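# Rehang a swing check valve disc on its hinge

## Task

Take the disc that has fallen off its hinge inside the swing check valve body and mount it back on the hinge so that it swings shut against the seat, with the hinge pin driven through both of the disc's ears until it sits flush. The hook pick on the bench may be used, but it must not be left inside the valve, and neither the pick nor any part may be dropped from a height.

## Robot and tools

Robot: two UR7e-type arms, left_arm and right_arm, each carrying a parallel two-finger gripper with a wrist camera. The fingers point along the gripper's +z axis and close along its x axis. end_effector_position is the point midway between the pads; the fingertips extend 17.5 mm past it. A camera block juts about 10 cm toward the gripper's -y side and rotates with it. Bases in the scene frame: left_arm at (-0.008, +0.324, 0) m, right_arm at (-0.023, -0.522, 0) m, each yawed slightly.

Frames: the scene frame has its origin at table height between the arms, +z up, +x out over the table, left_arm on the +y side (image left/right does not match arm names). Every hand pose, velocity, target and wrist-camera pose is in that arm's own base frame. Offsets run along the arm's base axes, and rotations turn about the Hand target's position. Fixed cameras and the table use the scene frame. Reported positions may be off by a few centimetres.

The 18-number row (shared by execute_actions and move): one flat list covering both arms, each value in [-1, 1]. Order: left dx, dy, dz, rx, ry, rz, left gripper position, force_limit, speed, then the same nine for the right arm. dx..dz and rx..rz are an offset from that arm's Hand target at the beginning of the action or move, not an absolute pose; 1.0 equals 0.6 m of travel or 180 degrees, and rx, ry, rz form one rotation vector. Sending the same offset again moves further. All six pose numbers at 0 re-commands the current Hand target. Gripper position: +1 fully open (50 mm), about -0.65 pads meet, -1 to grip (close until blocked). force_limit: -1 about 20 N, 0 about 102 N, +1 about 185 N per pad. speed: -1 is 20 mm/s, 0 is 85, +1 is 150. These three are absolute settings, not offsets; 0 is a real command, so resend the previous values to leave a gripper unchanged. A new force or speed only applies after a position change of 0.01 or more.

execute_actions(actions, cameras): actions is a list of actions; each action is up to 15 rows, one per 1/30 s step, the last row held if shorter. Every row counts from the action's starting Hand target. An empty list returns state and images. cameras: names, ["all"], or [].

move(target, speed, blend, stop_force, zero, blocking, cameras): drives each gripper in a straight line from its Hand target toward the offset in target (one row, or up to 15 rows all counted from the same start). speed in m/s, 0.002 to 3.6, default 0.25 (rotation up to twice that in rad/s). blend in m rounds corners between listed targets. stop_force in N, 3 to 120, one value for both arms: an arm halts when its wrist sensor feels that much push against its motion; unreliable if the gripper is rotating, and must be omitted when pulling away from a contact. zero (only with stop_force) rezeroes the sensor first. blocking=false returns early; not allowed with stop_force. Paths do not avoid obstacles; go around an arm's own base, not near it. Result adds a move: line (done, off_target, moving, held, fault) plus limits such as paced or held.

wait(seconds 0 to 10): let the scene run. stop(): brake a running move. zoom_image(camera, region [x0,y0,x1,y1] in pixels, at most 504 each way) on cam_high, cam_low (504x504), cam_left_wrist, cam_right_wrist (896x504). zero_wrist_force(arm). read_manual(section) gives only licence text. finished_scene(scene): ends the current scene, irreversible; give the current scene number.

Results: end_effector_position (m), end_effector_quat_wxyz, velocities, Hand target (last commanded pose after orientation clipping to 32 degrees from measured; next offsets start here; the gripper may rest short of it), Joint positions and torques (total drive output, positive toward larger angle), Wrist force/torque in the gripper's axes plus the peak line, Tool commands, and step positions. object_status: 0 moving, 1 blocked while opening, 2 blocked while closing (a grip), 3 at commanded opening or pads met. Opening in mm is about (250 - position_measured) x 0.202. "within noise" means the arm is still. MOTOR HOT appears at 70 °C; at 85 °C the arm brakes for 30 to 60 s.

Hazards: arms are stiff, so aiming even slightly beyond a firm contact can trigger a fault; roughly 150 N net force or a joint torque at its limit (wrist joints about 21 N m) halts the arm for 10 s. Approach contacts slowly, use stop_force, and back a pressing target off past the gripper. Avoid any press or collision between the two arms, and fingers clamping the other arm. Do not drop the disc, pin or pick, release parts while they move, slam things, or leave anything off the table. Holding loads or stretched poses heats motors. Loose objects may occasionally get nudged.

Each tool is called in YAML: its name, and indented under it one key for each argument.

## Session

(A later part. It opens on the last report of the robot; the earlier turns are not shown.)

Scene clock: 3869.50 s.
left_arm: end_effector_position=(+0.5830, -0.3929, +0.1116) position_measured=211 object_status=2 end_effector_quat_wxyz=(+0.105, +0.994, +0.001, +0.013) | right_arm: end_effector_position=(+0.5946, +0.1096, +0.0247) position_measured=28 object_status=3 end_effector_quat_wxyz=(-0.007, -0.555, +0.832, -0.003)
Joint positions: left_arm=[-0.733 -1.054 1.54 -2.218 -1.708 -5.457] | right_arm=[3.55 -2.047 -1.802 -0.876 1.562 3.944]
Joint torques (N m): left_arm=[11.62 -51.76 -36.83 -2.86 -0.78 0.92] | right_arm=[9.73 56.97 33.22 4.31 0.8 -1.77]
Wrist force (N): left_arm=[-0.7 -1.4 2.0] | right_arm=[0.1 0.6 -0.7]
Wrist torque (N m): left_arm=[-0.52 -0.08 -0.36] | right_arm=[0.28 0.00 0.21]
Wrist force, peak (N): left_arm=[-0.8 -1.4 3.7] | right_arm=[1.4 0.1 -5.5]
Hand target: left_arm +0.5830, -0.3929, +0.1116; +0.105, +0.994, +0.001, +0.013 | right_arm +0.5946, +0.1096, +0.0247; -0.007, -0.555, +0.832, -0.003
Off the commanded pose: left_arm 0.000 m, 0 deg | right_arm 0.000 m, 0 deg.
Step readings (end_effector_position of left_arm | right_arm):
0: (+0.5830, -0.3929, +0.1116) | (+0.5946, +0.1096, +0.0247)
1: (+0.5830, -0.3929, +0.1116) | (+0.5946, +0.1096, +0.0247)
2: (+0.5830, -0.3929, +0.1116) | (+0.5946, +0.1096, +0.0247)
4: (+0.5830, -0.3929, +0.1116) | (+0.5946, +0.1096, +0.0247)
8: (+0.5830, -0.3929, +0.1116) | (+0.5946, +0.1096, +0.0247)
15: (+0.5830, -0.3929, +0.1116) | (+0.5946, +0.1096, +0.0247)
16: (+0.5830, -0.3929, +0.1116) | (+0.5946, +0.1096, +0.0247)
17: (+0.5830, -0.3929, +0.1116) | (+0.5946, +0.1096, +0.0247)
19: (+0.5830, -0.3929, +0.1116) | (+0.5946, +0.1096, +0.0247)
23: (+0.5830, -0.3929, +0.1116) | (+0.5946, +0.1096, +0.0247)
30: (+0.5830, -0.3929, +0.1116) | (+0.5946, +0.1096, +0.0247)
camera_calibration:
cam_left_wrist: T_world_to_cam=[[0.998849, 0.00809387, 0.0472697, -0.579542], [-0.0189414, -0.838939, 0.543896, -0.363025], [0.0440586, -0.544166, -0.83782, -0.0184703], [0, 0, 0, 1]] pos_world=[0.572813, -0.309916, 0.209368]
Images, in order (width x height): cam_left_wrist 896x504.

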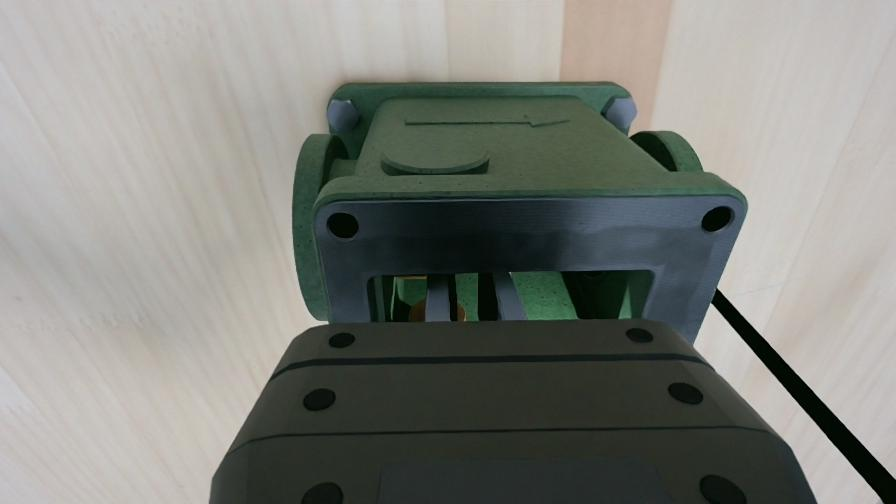

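move:
  target:
    - [0, 0, 0, 0, 0, 0, -0.1, -0.6, -0.6, 0, 0, 0.06, 0, 0, 0, 0.835, -0.1, -0.7]
    - [0, 0, 0, 0, 0, 0, -0.1, -0.6, -0.6, 0, 0, 0.25, 0, 0, 0, 0.835, -0.1, -0.7]
  speed: [0.05, 0.25]
  blend: [0.01, 0]
  cameras: ["cam_right_wrist"]

move:
  target: [0, 0.0034, 0, 0, 0, 0, -0.1, -0.6, -0.6, 0, 0, 0, 0, 0, 0, 0.835, -0.1, -0.7]
  speed: 0.003
  stop_force: 3

Scene clock: 3987.27 s.
left_arm: end_effector_position=(+0.5830, -0.3929, +0.1116) position_measured=167 object_status=3 end_effector_quat_wxyz=(+0.105, +0.994, +0.001, +0.013) | right_arm: end_effector_position=(+0.5946, +0.1096, +0.1746) position_measured=28 object_status=3 end_effector_quat_wxyz=(-0.007, -0.555, +0.832, -0.003)
Joint positions: left_arm=[-0.733 -1.054 1.54 -2.218 -1.708 -5.457] | right_arm=[3.55 -1.868 -1.623 -1.235 1.562 3.944]
Joint torques (N m): left_arm=[11.4 -44.79 -31.43 -6.45 -0.88 1.15] | right_arm=[-1.92 48.53 25.91 4.01 0.77 1.59]
Wrist force (N): left_arm=[-0.6 -1.3 2.1] | right_arm=[0.1 0.6 -1.0]
Wrist torque (N m): left_arm=[-0.57 -0.11 -0.36] | right_arm=[0.29 0.00 0.21]
Wrist force, peak (N): left_arm=[-1.0 -1.5 2.7] | right_arm=[0.3 0.7 -4.5]
Hand target: left_arm +0.5830, -0.3929, +0.1116; +0.105, +0.994, +0.001, +0.013 | right_arm +0.5946, +0.1096, +0.1747; -0.007, -0.555, +0.832, -0.003
Off the commanded pose: left_arm 0.000 m, 0 deg | right_arm 0.000 m, 0 deg.
move: done; blend cut to 0 m at target 1
camera_calibration:
cam_right_wrist: T_world_to_cam=[[-0.396718, -0.917623, 0.024125, 0.336937], [-0.856343, 0.379434, 0.350295, 0.419861], [-0.330593, 0.118309, -0.936329, 0.474124], [0, 0, 0, 1]] pos_world=[0.649955, 0.093779, 0.288732]
Images, in order (width x height): cam_right_wrist 896x504.

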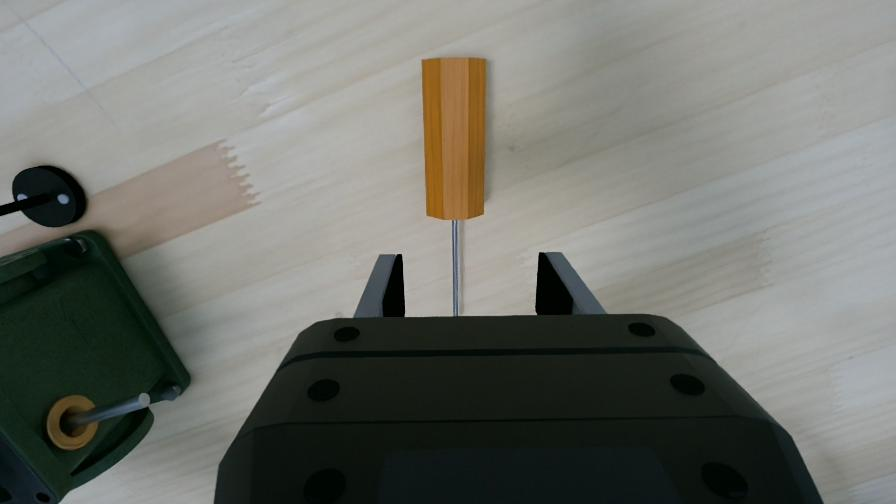

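Scene clock: 3988.53 s.
left_arm: end_effector_position=(+0.5830, -0.3908, +0.1116) position_measured=167 object_status=3 end_effector_quat_wxyz=(+0.105, +0.994, +0.001, +0.013) | right_arm: end_effector_position=(+0.5946, +0.1096, +0.1747) position_measured=28 object_status=3 end_effector_quat_wxyz=(-0.007, -0.555, +0.832, -0.003)
Joint positions: left_arm=[-0.73 -1.057 1.544 -2.218 -1.709 -5.455] | right_arm=[3.55 -1.868 -1.622 -1.236 1.562 3.944]
Joint torques (N m): left_arm=[7.19 -48.43 -29.59 -5.93 -0.7 -0.04] | right_arm=[-2.04 50.41 40.34 0.14 0.51 1.54]
Wrist force (N): left_arm=[-0.8 -1.3 2.3] | right_arm=[0.2 0.5 -0.9]
Wrist torque (N m): left_arm=[-0.60 -0.06 -0.35] | right_arm=[0.28 -0.01 0.21]
Wrist force, peak (N): left_arm=[-0.8 -1.4 2.6] | right_arm=[0.1 0.6 -1.2]
Hand target: left_arm +0.5830, -0.3908, +0.1116; +0.105, +0.994, +0.001, +0.013 | right_arm +0.5946, +0.1096, +0.1747; -0.007, -0.555, +0.832, -0.003
Off the commanded pose: left_arm 0.000 m, 0 deg | right_arm 0.000 m, 0 deg.
move: done

move:
  target: [0, 0.0034, 0, 0, 0, 0, -0.1, -0.6, -0.6, 0, 0, 0, 0, 0, 0, 0.835, -0.1, -0.7]
  speed: 0.003
  stop_force: 3

Scene clock: 3993.30 s.
left_arm: end_effector_position=(+0.5831, -0.3896, +0.1117) position_measured=167 object_status=3 end_effector_quat_wxyz=(+0.105, +0.994, +0.001, +0.013) | right_arm: end_effector_position=(+0.5946, +0.1096, +0.1747) position_measured=28 object_status=3 end_effector_quat_wxyz=(-0.007, -0.555, +0.832, -0.003)
Joint positions: left_arm=[-0.729 -1.058 1.546 -2.219 -1.709 -5.454] | right_arm=[3.55 -1.868 -1.622 -1.236 1.562 3.944]
Joint torques (N m): left_arm=[-7.66 -41.73 -37.7 -1.75 -0.1 -1.5] | right_arm=[-2.24 50.62 39.78 -0.01 0.8 1.55]
Wrist force (N): left_arm=[-0.1 3.0 3.1] | right_arm=[0.2 0.7 -0.9]
Wrist torque (N m): left_arm=[-0.60 -0.10 -0.40] | right_arm=[0.30 -0.01 0.21]
Wrist force, peak (N): left_arm=[-0.7 2.8 4.2] | right_arm=[0.3 0.6 -1.2]
Hand target: left_arm +0.5830, -0.3897, +0.1116; +0.105, +0.994, +0.001, +0.013 (not the last commanded pose) | right_arm +0.5946, +0.1096, +0.1747; -0.007, -0.555, +0.832, -0.003
Off the commanded pose: left_arm 0.001 m, 0 deg | right_arm 0.000 m, 0 deg.
move: contact (left_arm)

move:
  target: [0, -0.0007, 0, 0, 0, 0, -0.1, -0.6, -0.6, 0, 0, 0, 0, 0, 0, 0.835, -0.1, -0.7]
  speed: 0.01

execute_actions:
  actions:
    - [[0,0,0,0,0,0,-1,-0.5,-0.7,0,0,0,0,0,0,0.835,-0.1,-0.7]]
    - [[0,0,0,0,0,0,-1,-0.5,-0.7,0,0,0,0,0,0,0.835,-0.1,-0.7]]

Scene clock: 4009.00 s.
left_arm: end_effector_position=(+0.5830, -0.3901, +0.1116) position_measured=167 object_status=3 end_effector_quat_wxyz=(+0.105, +0.994, +0.001, +0.013) | right_arm: end_effector_position=(+0.5946, +0.1096, +0.1747) position_measured=28 object_status=3 end_effector_quat_wxyz=(-0.007, -0.555, +0.832, -0.003)
Joint positions: left_arm=[-0.729 -1.057 1.545 -2.219 -1.709 -5.454] | right_arm=[3.55 -1.868 -1.622 -1.236 1.562 3.944]
Joint torques (N m): left_arm=[-10.82 -42.39 -37.71 -1.2 1.18 -1.39] | right_arm=[-2.39 50.09 39.51 0.04 0.49 1.41]
Wrist force (N): left_arm=[-0.8 -1.4 2.4] | right_arm=[0.0 0.6 -0.9]
Wrist torque (N m): left_arm=[-0.59 -0.06 -0.36] | right_arm=[0.29 0.00 0.21]
Wrist force, peak (N): left_arm=[-0.5 2.4 3.9] | right_arm=[0.0 0.7 -1.1]
Hand target: left_arm +0.5830, -0.3901, +0.1116; +0.105, +0.994, +0.001, +0.013 | right_arm +0.5946, +0.1096, +0.1747; -0.007, -0.555, +0.832, -0.003
Off the commanded pose: left_arm 0.000 m, 0 deg | right_arm 0.000 m, 0 deg.
move: done

Scene clock: 4010.20 s.
left_arm: end_effector_position=(+0.5830, -0.3901, +0.1116) position_measured=209 object_status=2 end_effector_quat_wxyz=(+0.105, +0.994, +0.001, +0.013) | right_arm: end_effector_position=(+0.5946, +0.1096, +0.1747) position_measured=28 object_status=3 end_effector_quat_wxyz=(-0.007, -0.555, +0.832, -0.003)
Joint positions: left_arm=[-0.729 -1.057 1.545 -2.219 -1.709 -5.454] | right_arm=[3.55 -1.868 -1.622 -1.236 1.562 3.944]
Joint torques (N m): left_arm=[-6.69 -44.4 -33.18 -1.73 0.99 -0.36] | right_arm=[-3.09 50.19 40.06 0.1 0.55 1.49]
Wrist force (N): left_arm=[-1.0 -1.5 2.8] | right_arm=[0.0 0.5 -1.1]
Wrist torque (N m): left_arm=[-0.61 -0.11 -0.36] | right_arm=[0.28 0.01 0.21]
Wrist force, peak (N): left_arm=[-1.1 -1.6 2.8] | right_arm=[0.2 0.7 -1.3]
Hand target: left_arm +0.5830, -0.3901, +0.1116; +0.105, +0.994, +0.001, +0.013 | right_arm +0.5946, +0.1096, +0.1747; -0.007, -0.555, +0.832, -0.003
Off the commanded pose: left_arm 0.000 m, 0 deg | right_arm 0.000 m, 0 deg.
Step readings (end_effector_position of left_arm | right_arm):
0: (+0.5830, -0.3901, +0.1116) | (+0.5946, +0.1096, +0.1747)
1: (+0.5830, -0.3901, +0.1116) | (+0.5946, +0.1096, +0.1747)
2: (+0.5830, -0.3901, +0.1116) | (+0.5946, +0.1096, +0.1747)
4: (+0.5830, -0.3901, +0.1116) | (+0.5946, +0.1096, +0.1747)
8: (+0.5830, -0.3901, +0.1116) | (+0.5946, +0.1096, +0.1747)
15: (+0.5830, -0.3901, +0.1116) | (+0.5946, +0.1096, +0.1747)
16: (+0.5830, -0.3901, +0.1116) | (+0.5946, +0.1096, +0.1747)
17: (+0.5830, -0.3901, +0.1116) | (+0.5946, +0.1096, +0.1747)
19: (+0.5830, -0.3901, +0.1116) | (+0.5946, +0.1096, +0.1747)
23: (+0.5830, -0.3901, +0.1116) | (+0.5946, +0.1096, +0.1747)
30: (+0.5830, -0.3901, +0.1116) | (+0.5946, +0.1096, +0.1747)

move:
  target:
    - [0, 0, 0.0035, 0, 0, 0, -1, -0.5, -0.7, 0, 0, 0, 0, 0, 0, 0.835, -0.1, -0.7]
    - [0.0175, -0.0007, 0.005, 0, 0, 0, -1, -0.5, -0.7, 0, 0, 0, 0, 0, 0, 0.835, -0.1, -0.7]
  speed: [0.01, 0.02]
  stop_force: 6
  cameras: ["cam_left_wrist"]

zoom_image:
  camera: "cam_left_wrist"
  region: [360, 250, 600, 330]

Scene clock: 4026.50 s.
left_arm: end_effector_position=(+0.5935, -0.3905, +0.1146) position_measured=209 object_status=2 end_effector_quat_wxyz=(+0.105, +0.994, +0.001, +0.013) | right_arm: end_effector_position=(+0.5946, +0.1096, +0.1747) position_measured=28 object_status=3 end_effector_quat_wxyz=(-0.007, -0.555, +0.832, -0.003)
Joint positions: left_arm=[-0.719 -1.041 1.51 -2.198 -1.71 -5.444] | right_arm=[3.55 -1.868 -1.622 -1.236 1.562 3.944]
Joint torques (N m): left_arm=[-11.37 -56.38 -23.76 -6.48 1.04 -1.49] | right_arm=[-2.84 51.07 39.51 -0.02 0.49 1.22]
Wrist force (N): left_arm=[-0.6 -1.4 3.6] | right_arm=[0.1 0.4 -0.9]
Wrist torque (N m): left_arm=[-0.55 -0.11 -0.36] | right_arm=[0.26 -0.01 0.21]
Wrist force, peak (N): left_arm=[-1.2 -1.6 4.1] | right_arm=[0.1 0.8 -1.2]
Hand target: left_arm +0.5935, -0.3905, +0.1146; +0.105, +0.994, +0.001, +0.013 | right_arm +0.5946, +0.1096, +0.1747; -0.007, -0.555, +0.832, -0.003
Off the commanded pose: left_arm 0.000 m, 0 deg | right_arm 0.000 m, 0 deg.
move: done
camera_calibration:
cam_left_wrist: T_world_to_cam=[[0.998852, 0.00795966, 0.0472367, -0.590227], [-0.0190397, -0.838892, 0.543964, -0.362388], [0.0439563, -0.544239, -0.837778, -0.0150854], [0, 0, 0, 1]] pos_world=[0.583312, -0.307516, 0.212368]
Images, in order (width x height): cam_left_wrist 896x504.

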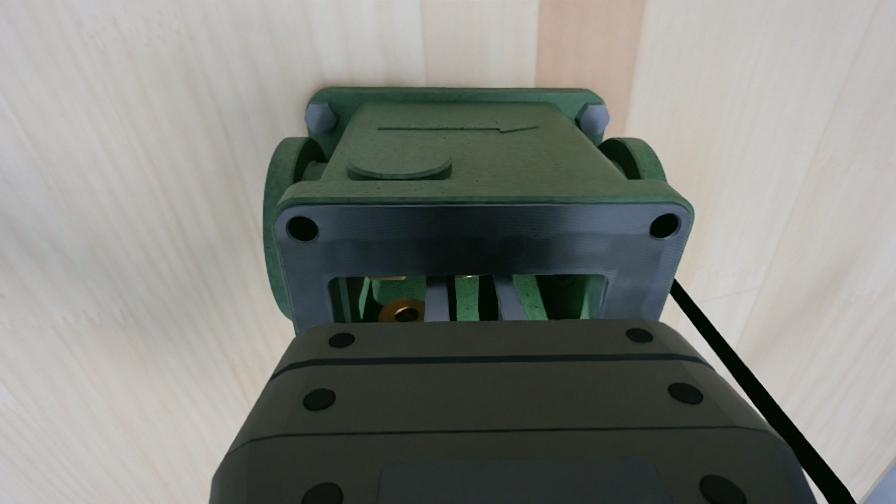

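Scaled by 2.100 from the camera's 896x504 image, which has a finer 1280x720 frame.

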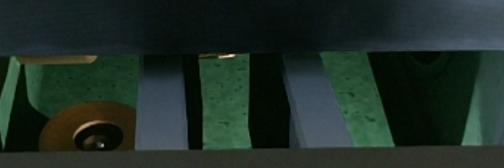

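move:
  target: [0.0003, -0.022, 0.0302, 0.0667, 0, 0, -1, -0.5, -0.7, 0, 0, 0, 0, 0, 0, 0.835, -0.1, -0.7]
  speed: 0.06
  cameras: ["cam_left_wrist"]

zoom_image:
  camera: "cam_left_wrist"
  region: [340, 200, 600, 330]

Scene clock: 4035.97 s.
left_arm: end_effector_position=(+0.5936, -0.4039, +0.1327) position_measured=209 object_status=2 end_effector_quat_wxyz=(+0.000, +1.000, -0.001, +0.013) | right_arm: end_effector_position=(+0.5946, +0.1096, +0.1747) position_measured=28 object_status=3 end_effector_quat_wxyz=(-0.007, -0.555, +0.832, -0.003)
Joint positions: left_arm=[-0.791 -0.999 1.337 -1.927 -1.552 -5.502] | right_arm=[3.55 -1.868 -1.622 -1.236 1.562 3.944]
Joint torques (N m): left_arm=[11.78 -57.92 -25.86 -6.12 -0.78 1] | right_arm=[-3.12 51.17 39.5 0.14 0.41 1.39]
Wrist force (N): left_arm=[-0.5 -0.8 3.7] | right_arm=[0.3 0.6 -0.9]
Wrist torque (N m): left_arm=[-0.53 -0.09 -0.23] | right_arm=[0.28 -0.03 0.21]
Wrist force, peak (N): left_arm=[0.5 -1.9 4.9] | right_arm=[0.2 0.8 -1.2]
Hand target: left_arm +0.5937, -0.4037, +0.1328; +0.000, +1.000, -0.001, +0.013 | right_arm +0.5946, +0.1096, +0.1747; -0.007, -0.555, +0.832, -0.003
Off the commanded pose: left_arm 0.000 m, 0 deg | right_arm 0.000 m, 0 deg.
move: done
camera_calibration:
cam_left_wrist: T_world_to_cam=[[0.99885, -0.00214007, 0.0478927, -0.595233], [-0.0191391, -0.933739, 0.357442, -0.396884], [0.0439543, -0.357948, -0.932706, 0.080545], [0, 0, 0, 1]] pos_world=[0.583412, -0.343029, 0.245495]
Images, in order (width x height): cam_left_wrist 896x504.

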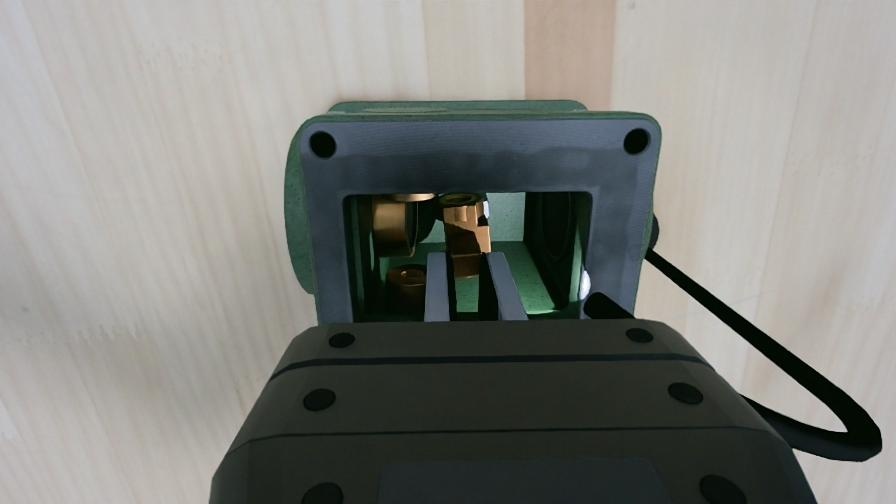

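Scaled by 1.938 from the camera's 896x504 image, which has a finer 1280x720 frame.

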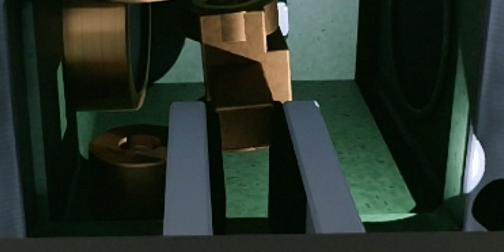

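zoom_image:
  camera: "cam_left_wrist"
  region: [365, 188, 515, 288]

Scaled by 3.360 from the camera's 896x504 image, which has a finer 1280x720 frame.

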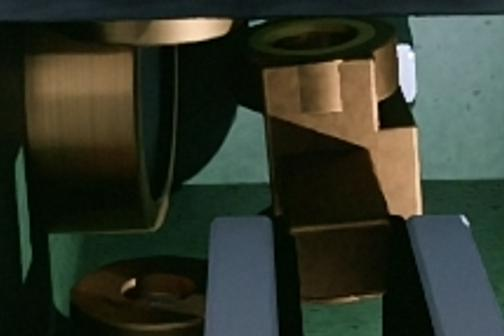

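move:
  target: [-0.0052, 0, -0.0028, 0, -0.0278, 0, -1, -0.5, -0.7, 0, 0, 0, 0, 0, 0, 0.835, -0.1, -0.7]
  speed: 0.05

move:
  target: [-0.024, 0, 0, 0, 0, 0, -1, -0.5, -0.7, 0, 0, 0, 0, 0, 0, 0.835, -0.1, -0.7]
  speed: 0.012
  stop_force: 4
  cameras: ["cam_left_wrist"]

zoom_image:
  camera: "cam_left_wrist"
  region: [395, 180, 525, 280]

Scene clock: 4107.20 s.
left_arm: end_effector_position=(+0.5905, -0.4039, +0.1311) position_measured=209 object_status=2 end_effector_quat_wxyz=(+0.000, +0.998, -0.001, +0.057) end_effector_velocity=(-0.001, +0.000, +0.000) end_effector_angular_velocity=(+0.001, +0.005, -0.001) | right_arm: end_effector_position=(+0.5946, +0.1096, +0.1747) position_measured=28 object_status=3 end_effector_quat_wxyz=(-0.007, -0.555, +0.832, -0.003)
Joint positions: left_arm=[-0.818 -1.039 1.426 -2.036 -1.488 -5.526] | right_arm=[3.55 -1.868 -1.622 -1.236 1.562 3.944]
Joint velocities: left_arm=[0 0.001 -0.004 0.006 -0.003 0.001] | right_arm=[within noise]
Joint torques (N m): left_arm=[11.86 -44.39 -41.67 -1.27 -0.76 1.11] | right_arm=[-3.73 50.64 39.56 0 0.2 1.41]
Wrist force (N): left_arm=[-1.0 -0.9 3.9] | right_arm=[0.2 0.7 -1.2]
Wrist torque (N m): left_arm=[-0.55 -0.06 -0.27] | right_arm=[0.30 -0.01 0.21]
Wrist force, peak (N): left_arm=[-0.4 -1.3 4.1] | right_arm=[0.0 0.8 -1.3]
Hand target: left_arm +0.5906, -0.4037, +0.1311; +0.000, +0.998, -0.001, +0.057 | right_arm +0.5946, +0.1096, +0.1747; -0.007, -0.555, +0.832, -0.003
Off the commanded pose: left_arm 0.000 m, 0 deg | right_arm 0.000 m, 0 deg.
move: done

Scene clock: 4109.73 s.
left_arm: end_effector_position=(+0.5762, -0.4037, +0.1311) position_measured=209 object_status=2 end_effector_quat_wxyz=(+0.000, +0.998, -0.001, +0.057) | right_arm: end_effector_position=(+0.5946, +0.1096, +0.1747) position_measured=28 object_status=3 end_effector_quat_wxyz=(-0.007, -0.555, +0.832, -0.003)
Joint positions: left_arm=[-0.833 -1.065 1.466 -2.049 -1.487 -5.541] | right_arm=[3.55 -1.868 -1.622 -1.236 1.562 3.944]
Joint torques (N m): left_arm=[12.09 -42.56 -41.11 -1.54 1.33 1.2] | right_arm=[-4.25 49.76 39.49 0.02 0.4 1.34]
Wrist force (N): left_arm=[-0.7 -1.0 3.4] | right_arm=[0.2 0.6 -0.9]
Wrist torque (N m): left_arm=[-0.55 -0.11 -0.26] | right_arm=[0.30 -0.01 0.21]
Wrist force, peak (N): left_arm=[-0.9 -1.0 4.0] | right_arm=[0.2 0.7 -1.3]
Hand target: left_arm +0.5762, -0.4037, +0.1311; +0.000, +0.998, -0.001, +0.057 | right_arm +0.5946, +0.1096, +0.1747; -0.007, -0.555, +0.832, -0.003
Off the commanded pose: left_arm 0.000 m, 0 deg | right_arm 0.000 m, 0 deg.
move: done
camera_calibration:
cam_left_wrist: T_world_to_cam=[[0.990861, -0.00199335, 0.134873, -0.584513], [-0.0501225, -0.933738, 0.354431, -0.378216], [0.125229, -0.357952, -0.925304, 0.032103], [0, 0, 0, 1]] pos_world=[0.556194, -0.342829, 0.242592]
Images, in order (width x height): cam_left_wrist 896x504.

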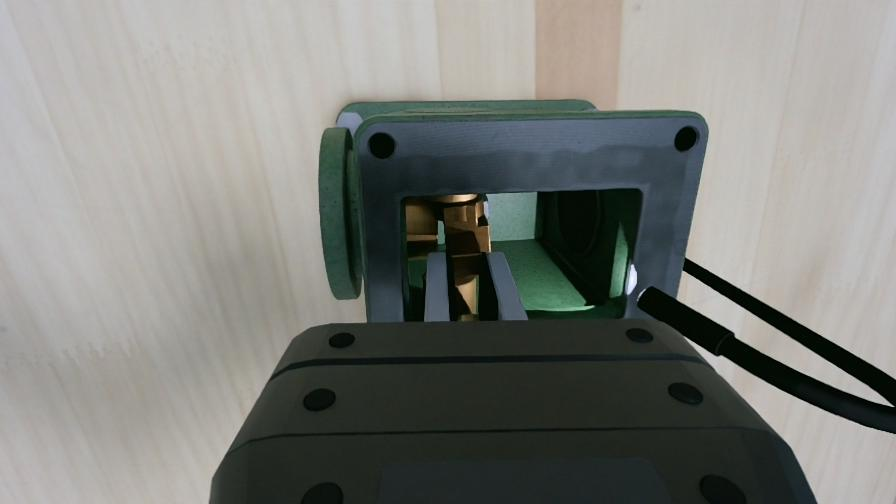

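Scaled by 3.877 from the camera's 896x504 image, which has a finer 1280x720 frame.

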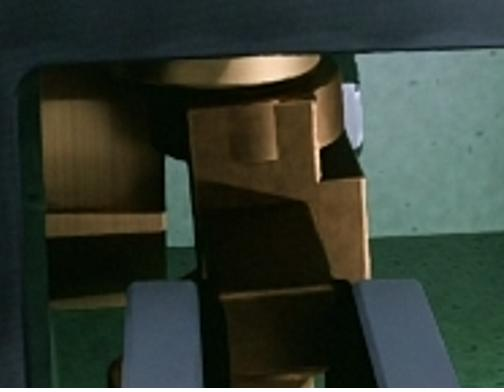

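zoom_image:
  camera: "cam_left_wrist"
  region: [420, 188, 500, 238]

Scaled by 6.300 from the camera's 896x504 image, which has a finer 1280x720 frame.

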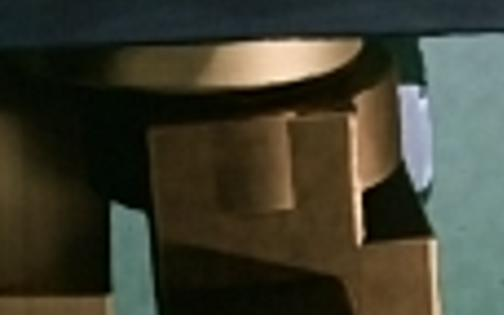

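move:
  target: [-0.0057, 0, 0, 0, 0, 0, -1, -0.5, -0.7, 0, 0, 0, 0, 0, 0, 0.835, -0.1, -0.7]
  speed: 0.008
  stop_force: 4
  cameras: ["cam_left_wrist"]

zoom_image:
  camera: "cam_left_wrist"
  region: [420, 188, 500, 238]

Scene clock: 4128.47 s.
left_arm: end_effector_position=(+0.5727, -0.4038, +0.1311) position_measured=209 object_status=2 end_effector_quat_wxyz=(+0.000, +0.998, -0.001, +0.057) | right_arm: end_effector_position=(+0.5946, +0.1096, +0.1747) position_measured=28 object_status=3 end_effector_quat_wxyz=(-0.007, -0.555, +0.832, -0.003)
Joint positions: left_arm=[-0.837 -1.071 1.476 -2.052 -1.486 -5.545] | right_arm=[3.55 -1.868 -1.622 -1.236 1.562 3.944]
Joint torques (N m): left_arm=[-0.36 -43.78 -40.08 -3.65 1.14 0.77] | right_arm=[-4.37 50.67 40.16 0.05 0.16 1.12]
Wrist force (N): left_arm=[0.3 -0.9 3.5] | right_arm=[0.2 0.6 -1.0]
Wrist torque (N m): left_arm=[-0.57 0.00 -0.23] | right_arm=[0.29 -0.02 0.21]
Wrist force, peak (N): left_arm=[0.2 -1.0 4.6] | right_arm=[-0.1 0.7 -1.2]
Hand target: left_arm +0.5728, -0.4037, +0.1311; +0.000, +0.998, -0.001, +0.057 | right_arm +0.5946, +0.1096, +0.1747; -0.007, -0.555, +0.832, -0.003
Off the commanded pose: left_arm 0.000 m, 0 deg | right_arm 0.000 m, 0 deg.
move: done
camera_calibration:
cam_left_wrist: T_world_to_cam=[[0.99086, -0.00197568, 0.134881, -0.58104], [-0.050125, -0.933692, 0.354552, -0.378498], [0.125236, -0.358072, -0.925257, 0.032449], [0, 0, 0, 1]] pos_world=[0.552694, -0.342929, 0.242592]
Images, in order (width x height): cam_left_wrist 896x504.

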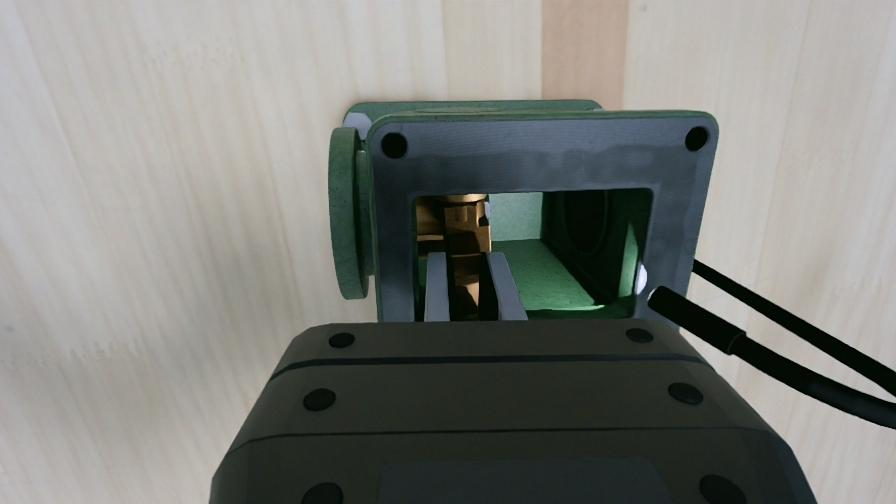

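Scaled by 6.300 from the camera's 896x504 image, which has a finer 1280x720 frame.

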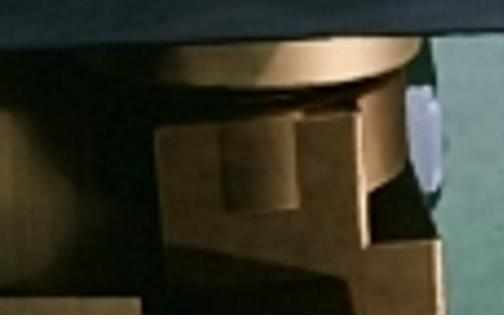

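move:
  target: [-0.0017, 0, -0.0001, 0, -0.0083, 0, -1, -0.5, -0.7, 0, 0, 0, 0, 0, 0, 0.835, -0.1, -0.7]
  speed: 0.02

move:
  target: [-0.0012, 0, 0, 0, 0, 0, -1, -0.5, -0.7, 0, 0, 0, 0, 0, 0, 0.835, -0.1, -0.7]
  speed: 0.004
  stop_force: 3
  cameras: ["cam_left_wrist"]

zoom_image:
  camera: "cam_left_wrist"
  region: [420, 188, 500, 238]

Scene clock: 4154.73 s.
left_arm: end_effector_position=(+0.5717, -0.4038, +0.1310) position_measured=209 object_status=2 end_effector_quat_wxyz=(+0.000, +0.998, -0.001, +0.070) | right_arm: end_effector_position=(+0.5946, +0.1096, +0.1747) position_measured=28 object_status=3 end_effector_quat_wxyz=(-0.007, -0.555, +0.832, -0.003)
Joint positions: left_arm=[-0.846 -1.082 1.5 -2.083 -1.466 -5.552] | right_arm=[3.55 -1.868 -1.622 -1.236 1.562 3.944]
Joint torques (N m): left_arm=[-1.94 -44.79 -38.87 -1.74 -0.26 -0.62] | right_arm=[-4.53 50.42 38.84 0.21 -0.09 1.24]
Wrist force (N): left_arm=[-0.7 -0.8 3.4] | right_arm=[0.1 0.8 -1.1]
Wrist torque (N m): left_arm=[-0.54 -0.12 -0.27] | right_arm=[0.33 0.01 0.21]
Wrist force, peak (N): left_arm=[-0.2 -1.0 4.4] | right_arm=[0.1 0.6 -1.2]
Hand target: left_arm +0.5717, -0.4037, +0.1310; +0.000, +0.998, -0.001, +0.070 | right_arm +0.5946, +0.1096, +0.1747; -0.007, -0.555, +0.832, -0.003
Off the commanded pose: left_arm 0.000 m, 0 deg | right_arm 0.000 m, 0 deg.
move: done

Scene clock: 4155.77 s.
left_arm: end_effector_position=(+0.5710, -0.4037, +0.1310) position_measured=209 object_status=2 end_effector_quat_wxyz=(+0.000, +0.998, -0.001, +0.070) | right_arm: end_effector_position=(+0.5946, +0.1096, +0.1747) position_measured=28 object_status=3 end_effector_quat_wxyz=(-0.007, -0.555, +0.832, -0.003)
Joint positions: left_arm=[-0.847 -1.083 1.502 -2.083 -1.466 -5.553] | right_arm=[3.55 -1.868 -1.622 -1.236 1.562 3.944]
Joint torques (N m): left_arm=[-10.36 -51.13 -28.74 -6.28 0.54 -1.27] | right_arm=[-4.59 50.23 39.27 0.03 0.09 1.22]
Wrist force (N): left_arm=[0.4 -0.7 3.3] | right_arm=[0.1 0.6 -1.1]
Wrist torque (N m): left_arm=[-0.53 -0.06 -0.24] | right_arm=[0.30 0.01 0.21]
Wrist force, peak (N): left_arm=[-0.2 -1.2 4.8] | right_arm=[0.1 0.8 -1.2]
Hand target: left_arm +0.5710, -0.4037, +0.1310; +0.000, +0.998, -0.001, +0.070 | right_arm +0.5946, +0.1096, +0.1747; -0.007, -0.555, +0.832, -0.003
Off the commanded pose: left_arm 0.000 m, 0 deg | right_arm 0.000 m, 0 deg.
move: done
camera_calibration:
cam_left_wrist: T_world_to_cam=[[0.987028, -0.00200012, 0.160536, -0.580518], [-0.0593232, -0.9337, 0.353107, -0.37301], [0.149186, -0.35805, -0.921707, 0.0184663], [0, 0, 0, 1]] pos_world=[0.548105, -0.342829, 0.241927]
Images, in order (width x height): cam_left_wrist 896x504.

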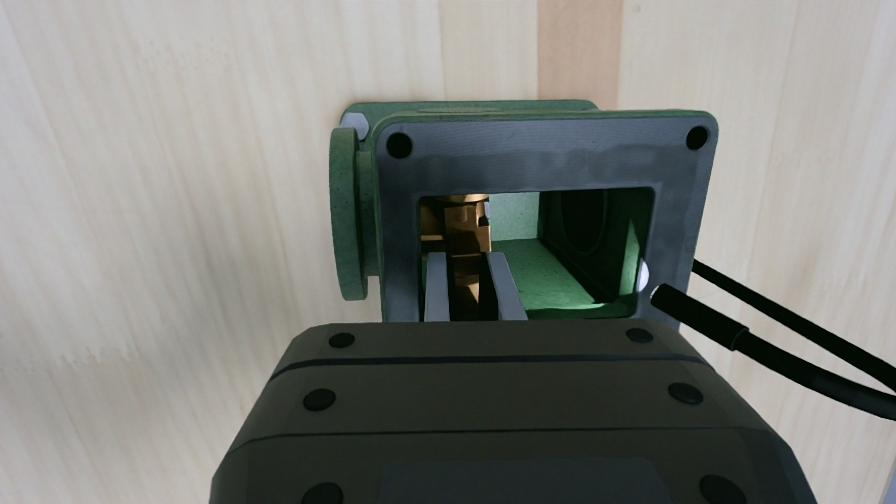

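Scaled by 6.300 from the camera's 896x504 image, which has a finer 1280x720 frame.

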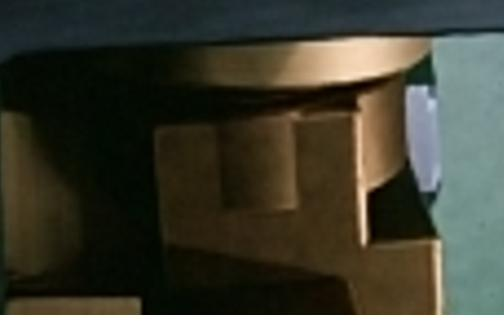

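move:
  target: [0.0005, 0, 0, 0, 0, 0, -1, -0.5, -0.7, -0.0327, 0.184, 0.0422, 0.1989, -0.3276, 0.5312, -0.66, -0.5, 0]
  speed: 0.35
  cameras: ["cam_right_wrist"]

Scene clock: 4215.50 s.
left_arm: end_effector_position=(+0.5713, -0.4037, +0.1310) position_measured=209 object_status=2 end_effector_quat_wxyz=(+0.000, +0.998, -0.001, +0.070) | right_arm: end_effector_position=(+0.5750, +0.2199, +0.2000) position_measured=251 object_status=3 end_effector_quat_wxyz=(-0.499, +0.865, -0.047, +0.028)
Joint positions: left_arm=[-0.846 -1.082 1.501 -2.083 -1.466 -5.553] | right_arm=[3.381 -1.977 -1.94 -0.261 2.521 2.2]
Joint torques (N m): left_arm=[11.85 -42.55 -40.72 -1.3 -0.89 1.17] | right_arm=[12.02 54.78 12.11 7.46 2.57 -1.75]
Wrist force (N): left_arm=[-0.7 -1.0 4.3] | right_arm=[-1.0 1.1 0.0]
Wrist torque (N m): left_arm=[-0.54 -0.08 -0.26] | right_arm=[0.40 0.08 0.58]
Wrist force, peak (N): left_arm=[0.2 -0.9 4.9] | right_arm=[-1.0 1.3 0.2]
Hand target: left_arm +0.5713, -0.4037, +0.1310; +0.000, +0.998, -0.001, +0.070 | right_arm +0.5749, +0.2200, +0.2000; -0.499, +0.865, -0.047, +0.028
Off the commanded pose: left_arm 0.000 m, 0 deg | right_arm 0.000 m, 0 deg.
move: done
camera_calibration:
cam_right_wrist: T_world_to_cam=[[0.992188, -0.124562, -0.00683369, -0.53708], [-0.100267, -0.76368, -0.637761, 0.366584], [0.0742222, 0.633464, -0.770204, 0.0989938], [0, 0, 0, 1]] pos_world=[0.562294, 0.150344, 0.306368]
Images, in order (width x height): cam_right_wrist 896x504.

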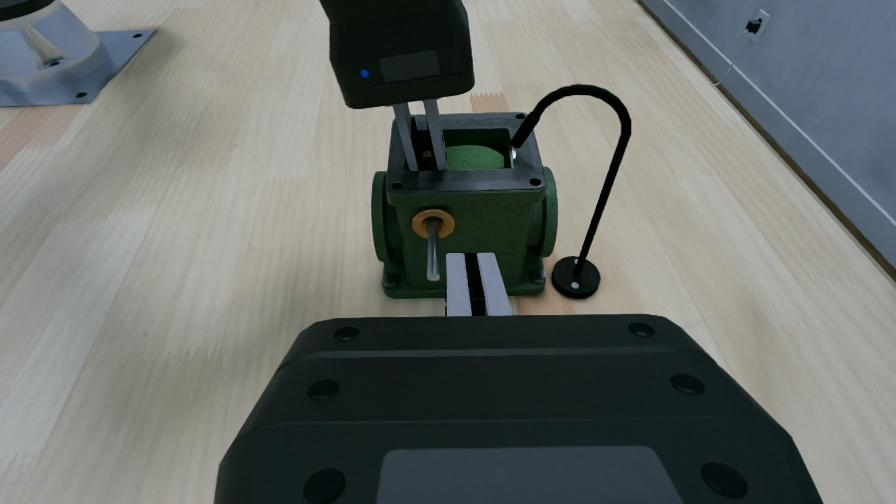

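move:
  target:
    - [0, 0, 0, 0, 0, 0, -1, -0.5, -0.7, -0.01, 0, -0.15, 0, 0, 0, -0.66, -0.5, 0]
    - [0, 0, 0, 0, 0, 0, -1, -0.5, -0.7, -0.01, 0.107, -0.1805, 0, 0, 0, -0.66, -0.5, 0]
  speed: [0.2, 0.1]
  blend: [0.02, 0]
  cameras: ["cam_right_wrist"]

zoom_image:
  camera: "cam_right_wrist"
  region: [370, 120, 570, 320]

Scene clock: 4229.00 s.
left_arm: end_effector_position=(+0.5713, -0.4037, +0.1310) position_measured=209 object_status=2 end_effector_quat_wxyz=(+0.000, +0.998, -0.001, +0.070) | right_arm: end_effector_position=(+0.5690, +0.2843, +0.0917) position_measured=251 object_status=3 end_effector_quat_wxyz=(-0.499, +0.865, -0.047, +0.028)
Joint positions: left_arm=[-0.846 -1.082 1.501 -2.083 -1.466 -5.553] | right_arm=[3.5 -2.223 -1.97 0.144 2.454 2.36]
Joint torques (N m): left_arm=[11.79 -43.8 -38.21 -1.4 -1.01 0.89] | right_arm=[-12.34 60.09 5.87 0.66 3.6 -1.68]
Wrist force (N): left_arm=[-0.8 -0.8 4.2] | right_arm=[-1.3 0.7 -0.1]
Wrist torque (N m): left_arm=[-0.51 -0.05 -0.27] | right_arm=[0.37 0.14 0.39]
Wrist force, peak (N): left_arm=[-0.6 -0.8 4.3] | right_arm=[-1.1 2.5 -0.1]
Hand target: left_arm +0.5713, -0.4037, +0.1310; +0.000, +0.998, -0.001, +0.070 | right_arm +0.5689, +0.2842, +0.0917; -0.499, +0.865, -0.047, +0.028
Off the commanded pose: left_arm 0.000 m, 0 deg | right_arm 0.000 m, 0 deg.
move: done
camera_calibration:
cam_right_wrist: T_world_to_cam=[[0.992241, -0.124165, -0.00638397, -0.524062], [-0.0996602, -0.763617, -0.637931, 0.345767], [0.0743337, 0.633618, -0.770067, -0.0247509], [0, 0, 0, 1]] pos_world=[0.556295, 0.214646, 0.19817]
Images, in order (width x height): cam_right_wrist 896x504.

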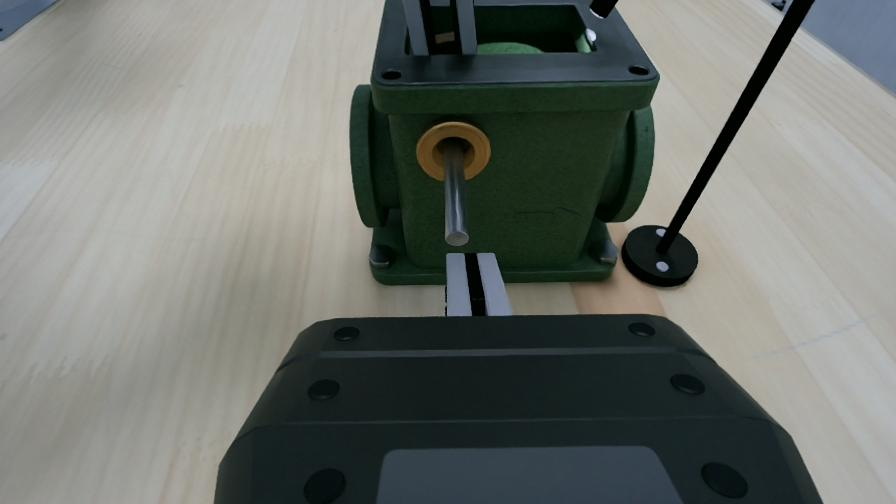

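Scaled by 2.520 from the camera's 896x504 image, which has a finer 1280x720 frame.

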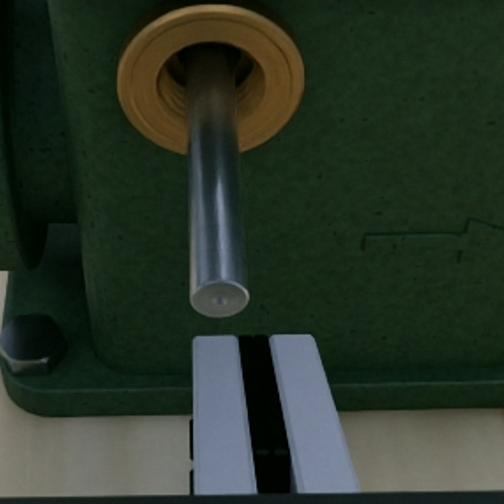

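move:
  target: [0, 0, 0, 0, 0, 0, -1, -0.5, -0.7, -0.0072, 0, 0, 0, 0, 0, -0.66, -0.5, 0]
  speed: 0.05

move:
  target: [0, 0, 0, 0, 0, 0, -1, -0.5, -0.7, 0.0022, 0.0249, 0, 0, 0, 0, -0.66, -0.5, 0]
  speed: 0.008
  stop_force: 3.5
  cameras: ["cam_right_wrist"]

zoom_image:
  camera: "cam_right_wrist"
  region: [400, 180, 540, 320]

Scene clock: 4253.90 s.
left_arm: end_effector_position=(+0.5713, -0.4037, +0.1310) position_measured=209 object_status=2 end_effector_quat_wxyz=(+0.000, +0.998, -0.001, +0.070) | right_arm: end_effector_position=(+0.5645, +0.2842, +0.0917) position_measured=251 object_status=3 end_effector_quat_wxyz=(-0.499, +0.865, -0.047, +0.028)
Joint positions: left_arm=[-0.846 -1.082 1.501 -2.083 -1.466 -5.553] | right_arm=[3.502 -2.218 -1.983 0.155 2.452 2.364]
Joint torques (N m): left_arm=[11.27 -44.91 -36.72 -1.64 -0.96 0.71] | right_arm=[9.79 53.06 20.09 5.5 0.49 1.58]
Wrist force (N): left_arm=[-0.2 -1.0 2.9] | right_arm=[-1.0 0.7 -0.2]
Wrist torque (N m): left_arm=[-0.58 -0.12 -0.27] | right_arm=[0.38 0.09 0.39]
Wrist force, peak (N): left_arm=[-0.6 -0.9 4.4] | right_arm=[-1.4 0.9 -0.1]
Hand target: left_arm +0.5713, -0.4037, +0.1310; +0.000, +0.998, -0.001, +0.070 | right_arm +0.5646, +0.2842, +0.0917; -0.499, +0.865, -0.047, +0.028
Off the commanded pose: left_arm 0.000 m, 0 deg | right_arm 0.000 m, 0 deg.
move: done

Scene clock: 4256.23 s.
left_arm: end_effector_position=(+0.5713, -0.4037, +0.1310) position_measured=209 object_status=2 end_effector_quat_wxyz=(+0.000, +0.998, -0.001, +0.070) | right_arm: end_effector_position=(+0.5655, +0.2940, +0.0917) position_measured=251 object_status=3 end_effector_quat_wxyz=(-0.499, +0.865, -0.047, +0.028)
Joint positions: left_arm=[-0.846 -1.082 1.501 -2.083 -1.466 -5.553] | right_arm=[3.519 -2.225 -1.973 0.168 2.442 2.384]
Joint torques (N m): left_arm=[10.33 -45.24 -35.58 -1.82 -0.93 0.54] | right_arm=[-11.31 60.03 5.93 0.36 2.54 -1.9]
Wrist force (N): left_arm=[-0.6 -2.7 3.7] | right_arm=[-1.1 1.3 -0.9]
Wrist torque (N m): left_arm=[-0.55 -0.05 -0.24] | right_arm=[0.36 0.09 0.38]
Wrist force, peak (N): left_arm=[-0.6 -4.2 2.8] | right_arm=[-1.2 6.8 -15.2]
Hand target: left_arm +0.5713, -0.4037, +0.1310; +0.000, +0.998, -0.001, +0.070 | right_arm +0.5655, +0.2940, +0.0917; -0.499, +0.865, -0.047, +0.028 (not the last commanded pose)
Off the commanded pose: left_arm 0.000 m, 0 deg | right_arm 0.005 m, 0 deg.
move: contact (right_arm)
camera_calibration:
cam_right_wrist: T_world_to_cam=[[0.992236, -0.124189, -0.00666337, -0.519321], [-0.0998622, -0.763646, -0.637865, 0.352865], [0.0741274, 0.633578, -0.770119, -0.0305808], [0, 0, 0, 1]] pos_world=[0.552794, 0.224346, 0.198069]
Images, in order (width x height): cam_right_wrist 896x504.

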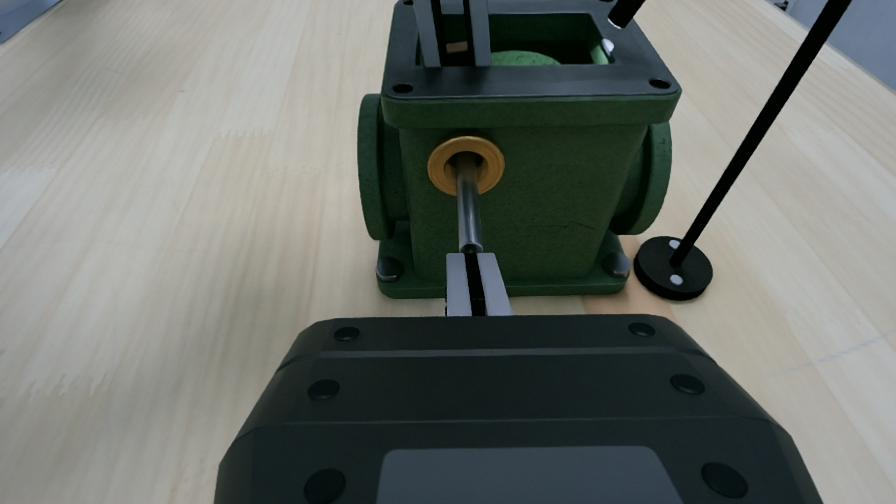

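Scaled by 3.600 from the camera's 896x504 image, which has a finer 1280x720 frame.

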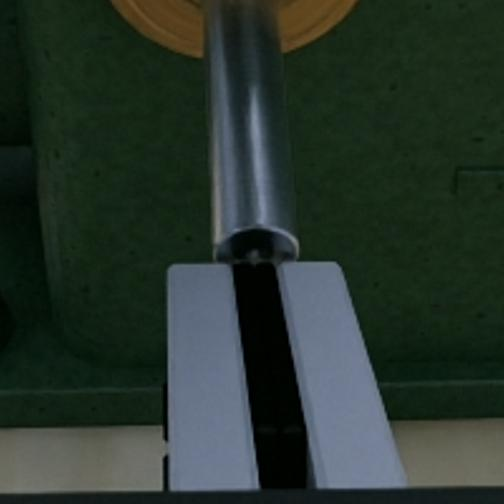

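move:
  target: [0, 0, 0, 0, 0, 0, -1, -0.5, -0.7, 0.00045, 0.005, 0, 0, 0, 0, -0.66, -0.5, 0]
  speed: 0.004
  stop_force: 8
  cameras: []

Scene clock: 4269.13 s.
left_arm: end_effector_position=(+0.5713, -0.4037, +0.1310) position_measured=209 object_status=2 end_effector_quat_wxyz=(+0.000, +0.998, -0.001, +0.070) | right_arm: end_effector_position=(+0.5655, +0.2942, +0.0916) position_measured=251 object_status=3 end_effector_quat_wxyz=(-0.499, +0.865, -0.047, +0.028)
Joint positions: left_arm=[-0.846 -1.082 1.501 -2.083 -1.466 -5.553] | right_arm=[3.519 -2.225 -1.973 0.168 2.441 2.385]
Joint torques (N m): left_arm=[7.93 -47.32 -33.79 -2.5 -0.79 0.49] | right_arm=[-4.88 53.88 6.22 0.2 4.19 -1.79]
Wrist force (N): left_arm=[-0.6 -4.1 3.1] | right_arm=[-1.3 4.5 -11.2]
Wrist torque (N m): left_arm=[-0.47 -0.12 -0.24] | right_arm=[0.45 0.09 0.37]
Wrist force, peak (N): left_arm=[-1.0 -4.5 3.0] | right_arm=[-1.8 7.7 -19.3]
Hand target: left_arm +0.5713, -0.4037, +0.1310; +0.000, +0.998, -0.001, +0.070 | right_arm +0.5655, +0.2942, +0.0916; -0.499, +0.865, -0.047, +0.028 (not the last commanded pose)
Off the commanded pose: left_arm 0.000 m, 0 deg | right_arm 0.003 m, 0 deg.
move: contact (right_arm)
No camera images: "cameras" was empty.

move:
  target: [0, 0.0008, 0, 0, 0, 0, -1, -0.5, -0.7, 0, -0.002, 0, 0, 0, 0, -0.66, -0.5, 0]
  speed: 0.004
  cameras: []

move:
  target: [0, 0, 0, 0, 0, 0, -1, -0.5, -0.7, 0.0006, 0.0067, 0, 0, 0, 0, -0.66, -0.5, 0]
  speed: 0.004
  stop_force: 7
  cameras: []

Scene clock: 4294.33 s.
left_arm: end_effector_position=(+0.5713, -0.4032, +0.1310) position_measured=209 object_status=2 end_effector_quat_wxyz=(+0.000, +0.998, -0.001, +0.070) | right_arm: end_effector_position=(+0.5655, +0.2929, +0.0916) position_measured=251 object_status=3 end_effector_quat_wxyz=(-0.499, +0.865, -0.047, +0.028)
Joint positions: left_arm=[-0.846 -1.083 1.502 -2.083 -1.466 -5.552] | right_arm=[3.517 -2.224 -1.974 0.166 2.443 2.382]
Joint torques (N m): left_arm=[11.35 -54.59 -25.02 -6.37 -0.78 0.98] | right_arm=[-9.29 59.29 6.99 0.59 3.32 -1.45]
Wrist force (N): left_arm=[-0.4 -0.5 3.0] | right_arm=[-1.1 0.5 -0.1]
Wrist torque (N m): left_arm=[-0.50 -0.09 -0.27] | right_arm=[0.35 0.10 0.38]
Wrist force, peak (N): left_arm=[-0.9 -4.2 3.4] | right_arm=[-1.2 3.4 -12.4]
Hand target: left_arm +0.5713, -0.4033, +0.1310; +0.000, +0.998, -0.001, +0.070 | right_arm +0.5655, +0.2930, +0.0916; -0.499, +0.865, -0.047, +0.028
Off the commanded pose: left_arm 0.000 m, 0 deg | right_arm 0.000 m, 0 deg.
move: done
No camera images: "cameras" was empty.

Scene clock: 4295.80 s.
left_arm: end_effector_position=(+0.5713, -0.4032, +0.1310) position_measured=209 object_status=2 end_effector_quat_wxyz=(+0.000, +0.998, -0.001, +0.070) | right_arm: end_effector_position=(+0.5656, +0.2942, +0.0916) position_measured=251 object_status=3 end_effector_quat_wxyz=(-0.499, +0.865, -0.047, +0.028)
Joint positions: left_arm=[-0.846 -1.083 1.502 -2.083 -1.466 -5.552] | right_arm=[3.519 -2.225 -1.973 0.167 2.441 2.385]
Joint torques (N m): left_arm=[9.75 -51.72 -31.1 -5.66 -0.92 -0.14] | right_arm=[-7.61 56.1 6.46 0.1 3.92 -1.76]
Wrist force (N): left_arm=[-0.7 -2.2 2.9] | right_arm=[-0.7 2.7 -7.2]
Wrist torque (N m): left_arm=[-0.46 -0.07 -0.24] | right_arm=[0.43 0.07 0.38]
Wrist force, peak (N): left_arm=[-0.6 -2.7 3.7] | right_arm=[-1.0 5.2 -14.0]
Hand target: left_arm +0.5713, -0.4033, +0.1310; +0.000, +0.998, -0.001, +0.070 | right_arm +0.5656, +0.2942, +0.0916; -0.499, +0.865, -0.047, +0.028 (not the last commanded pose)
Off the commanded pose: left_arm 0.000 m, 0 deg | right_arm 0.003 m, 0 deg.
move: contact (right_arm)
No camera images: "cameras" was empty.

move:
  target: [0, 0, 0, 0, 0, 0, -1, -0.5, -0.7, 0.0005, 0.006, 0, 0, 0, 0, -0.66, -0.5, 0]
  speed: 0.004
  stop_force: 16
  cameras: ["cam_right_wrist"]

zoom_image:
  camera: "cam_right_wrist"
  region: [400, 180, 540, 320]

Scene clock: 4314.93 s.
left_arm: end_effector_position=(+0.5713, -0.4032, +0.1310) position_measured=209 object_status=2 end_effector_quat_wxyz=(+0.000, +0.998, -0.001, +0.070) | right_arm: end_effector_position=(+0.5656, +0.2944, +0.0915) position_measured=251 object_status=3 end_effector_quat_wxyz=(-0.499, +0.865, -0.047, +0.028)
Joint positions: left_arm=[-0.846 -1.083 1.502 -2.083 -1.466 -5.552] | right_arm=[3.52 -2.225 -1.973 0.168 2.441 2.386]
Joint torques (N m): left_arm=[1.7 -44.94 -36.98 -3.79 -0.4 -1.45] | right_arm=[1.38 51.17 9 -0.05 4.62 -1.77]
Wrist force (N): left_arm=[-0.3 -3.4 2.1] | right_arm=[-1.3 6.8 -25.5]
Wrist torque (N m): left_arm=[-0.52 -0.03 -0.24] | right_arm=[0.51 0.01 0.36]
Wrist force, peak (N): left_arm=[-1.0 -4.1 3.1] | right_arm=[-2.2 10.7 -31.7]
Hand target: left_arm +0.5713, -0.4033, +0.1310; +0.000, +0.998, -0.001, +0.070 | right_arm +0.5656, +0.2944, +0.0915; -0.499, +0.865, -0.047, +0.028 (not the last commanded pose)
Off the commanded pose: left_arm 0.000 m, 0 deg | right_arm 0.003 m, 0 deg.
move: contact (right_arm)
camera_calibration:
cam_right_wrist: T_world_to_cam=[[0.992176, -0.12462, -0.00749755, -0.519061], [-0.100757, -0.763831, -0.637503, 0.353653], [0.0737187, 0.63327, -0.770412, -0.0306292], [0, 0, 0, 1]] pos_world=[0.552891, 0.224843, 0.197966]
Images, in order (width x height): cam_right_wrist 896x504.

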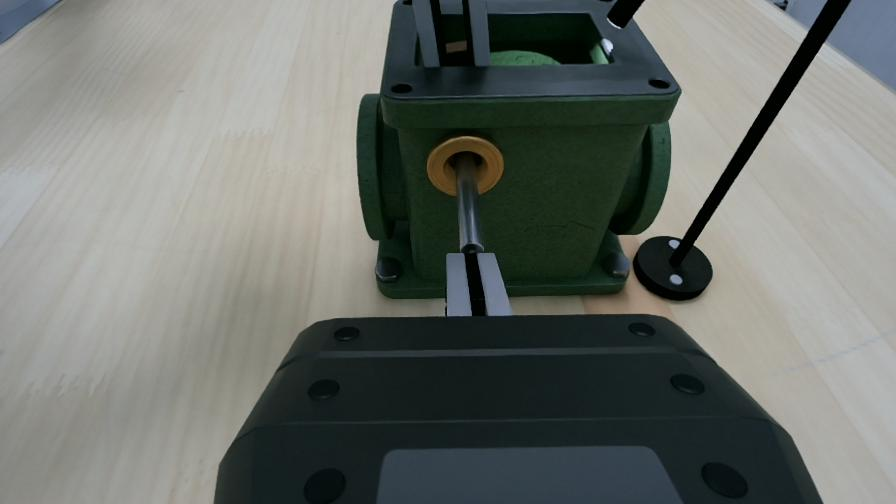

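Scaled by 3.600 from the camera's 896x504 image, which has a finer 1280x720 frame.

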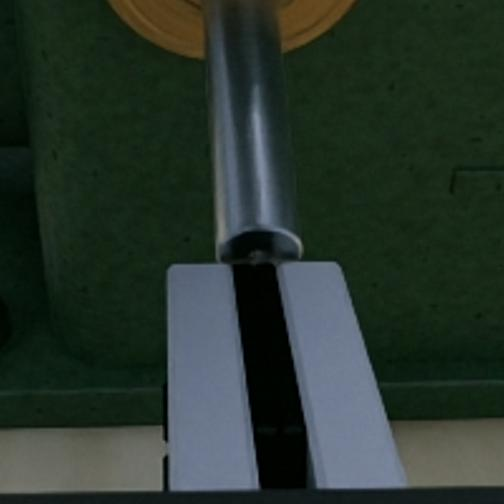

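move:
  target:
    - [0, 0, 0, 0, 0, 0, -1, -0.5, -0.7, 0, -0.002, 0, 0, 0, 0, -0.66, -0.5, 0]
    - [0.03, 0, 0, 0, 0, 0, -1, -0.5, -0.7, 0, -0.002, 0, 0, 0, 0, -0.66, -0.5, 0]
  speed: [0.01, 0.03]
  cameras: ["cam_left_wrist"]

zoom_image:
  camera: "cam_left_wrist"
  region: [380, 240, 450, 310]

Scene clock: 4354.87 s.
left_arm: end_effector_position=(+0.5894, -0.4031, +0.1310) position_measured=209 object_status=2 end_effector_quat_wxyz=(+0.000, +0.998, -0.001, +0.070) | right_arm: end_effector_position=(+0.5656, +0.2932, +0.0915) position_measured=251 object_status=3 end_effector_quat_wxyz=(-0.499, +0.865, -0.047, +0.028)
Joint positions: left_arm=[-0.826 -1.051 1.452 -2.067 -1.468 -5.532] | right_arm=[3.518 -2.224 -1.974 0.166 2.442 2.383]
Joint torques (N m): left_arm=[-9.76 -55.36 -23.5 -4.25 -0.72 -1.51] | right_arm=[-4.31 60.32 10.45 2.16 2.02 1.14]
Wrist force (N): left_arm=[-0.9 -0.8 3.8] | right_arm=[-1.3 0.5 0.0]
Wrist torque (N m): left_arm=[-0.53 -0.09 -0.35] | right_arm=[0.35 0.13 0.38]
Wrist force, peak (N): left_arm=[-0.3 -3.9 3.7] | right_arm=[-1.7 7.0 -25.4]
Hand target: left_arm +0.5893, -0.4033, +0.1310; +0.000, +0.998, -0.001, +0.070 | right_arm +0.5656, +0.2932, +0.0915; -0.499, +0.865, -0.047, +0.028
Off the commanded pose: left_arm 0.000 m, 0 deg | right_arm 0.000 m, 0 deg.
move: done
camera_calibration:
cam_left_wrist: T_world_to_cam=[[0.987033, -0.00192354, 0.160506, -0.598648], [-0.0592142, -0.933768, 0.352947, -0.371404], [0.149197, -0.357875, -0.921773, 0.0160059], [0, 0, 0, 1]] pos_world=[0.566505, -0.342228, 0.241926]
Images, in order (width x height): cam_left_wrist 896x504.

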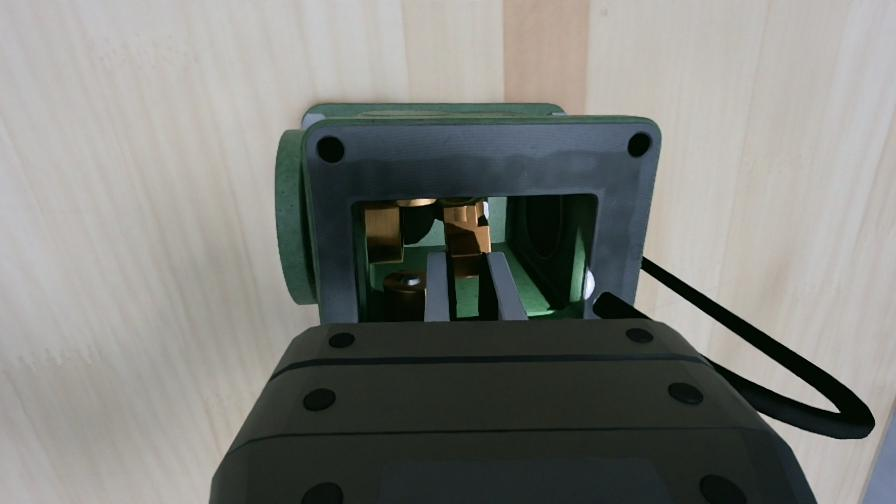

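Scaled by 7.200 from the camera's 896x504 image, which has a finer 1280x720 frame.

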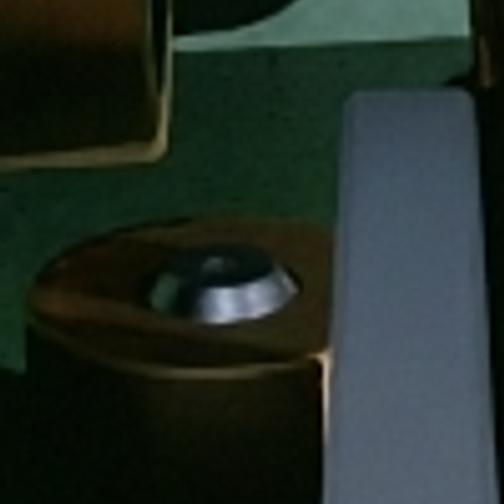

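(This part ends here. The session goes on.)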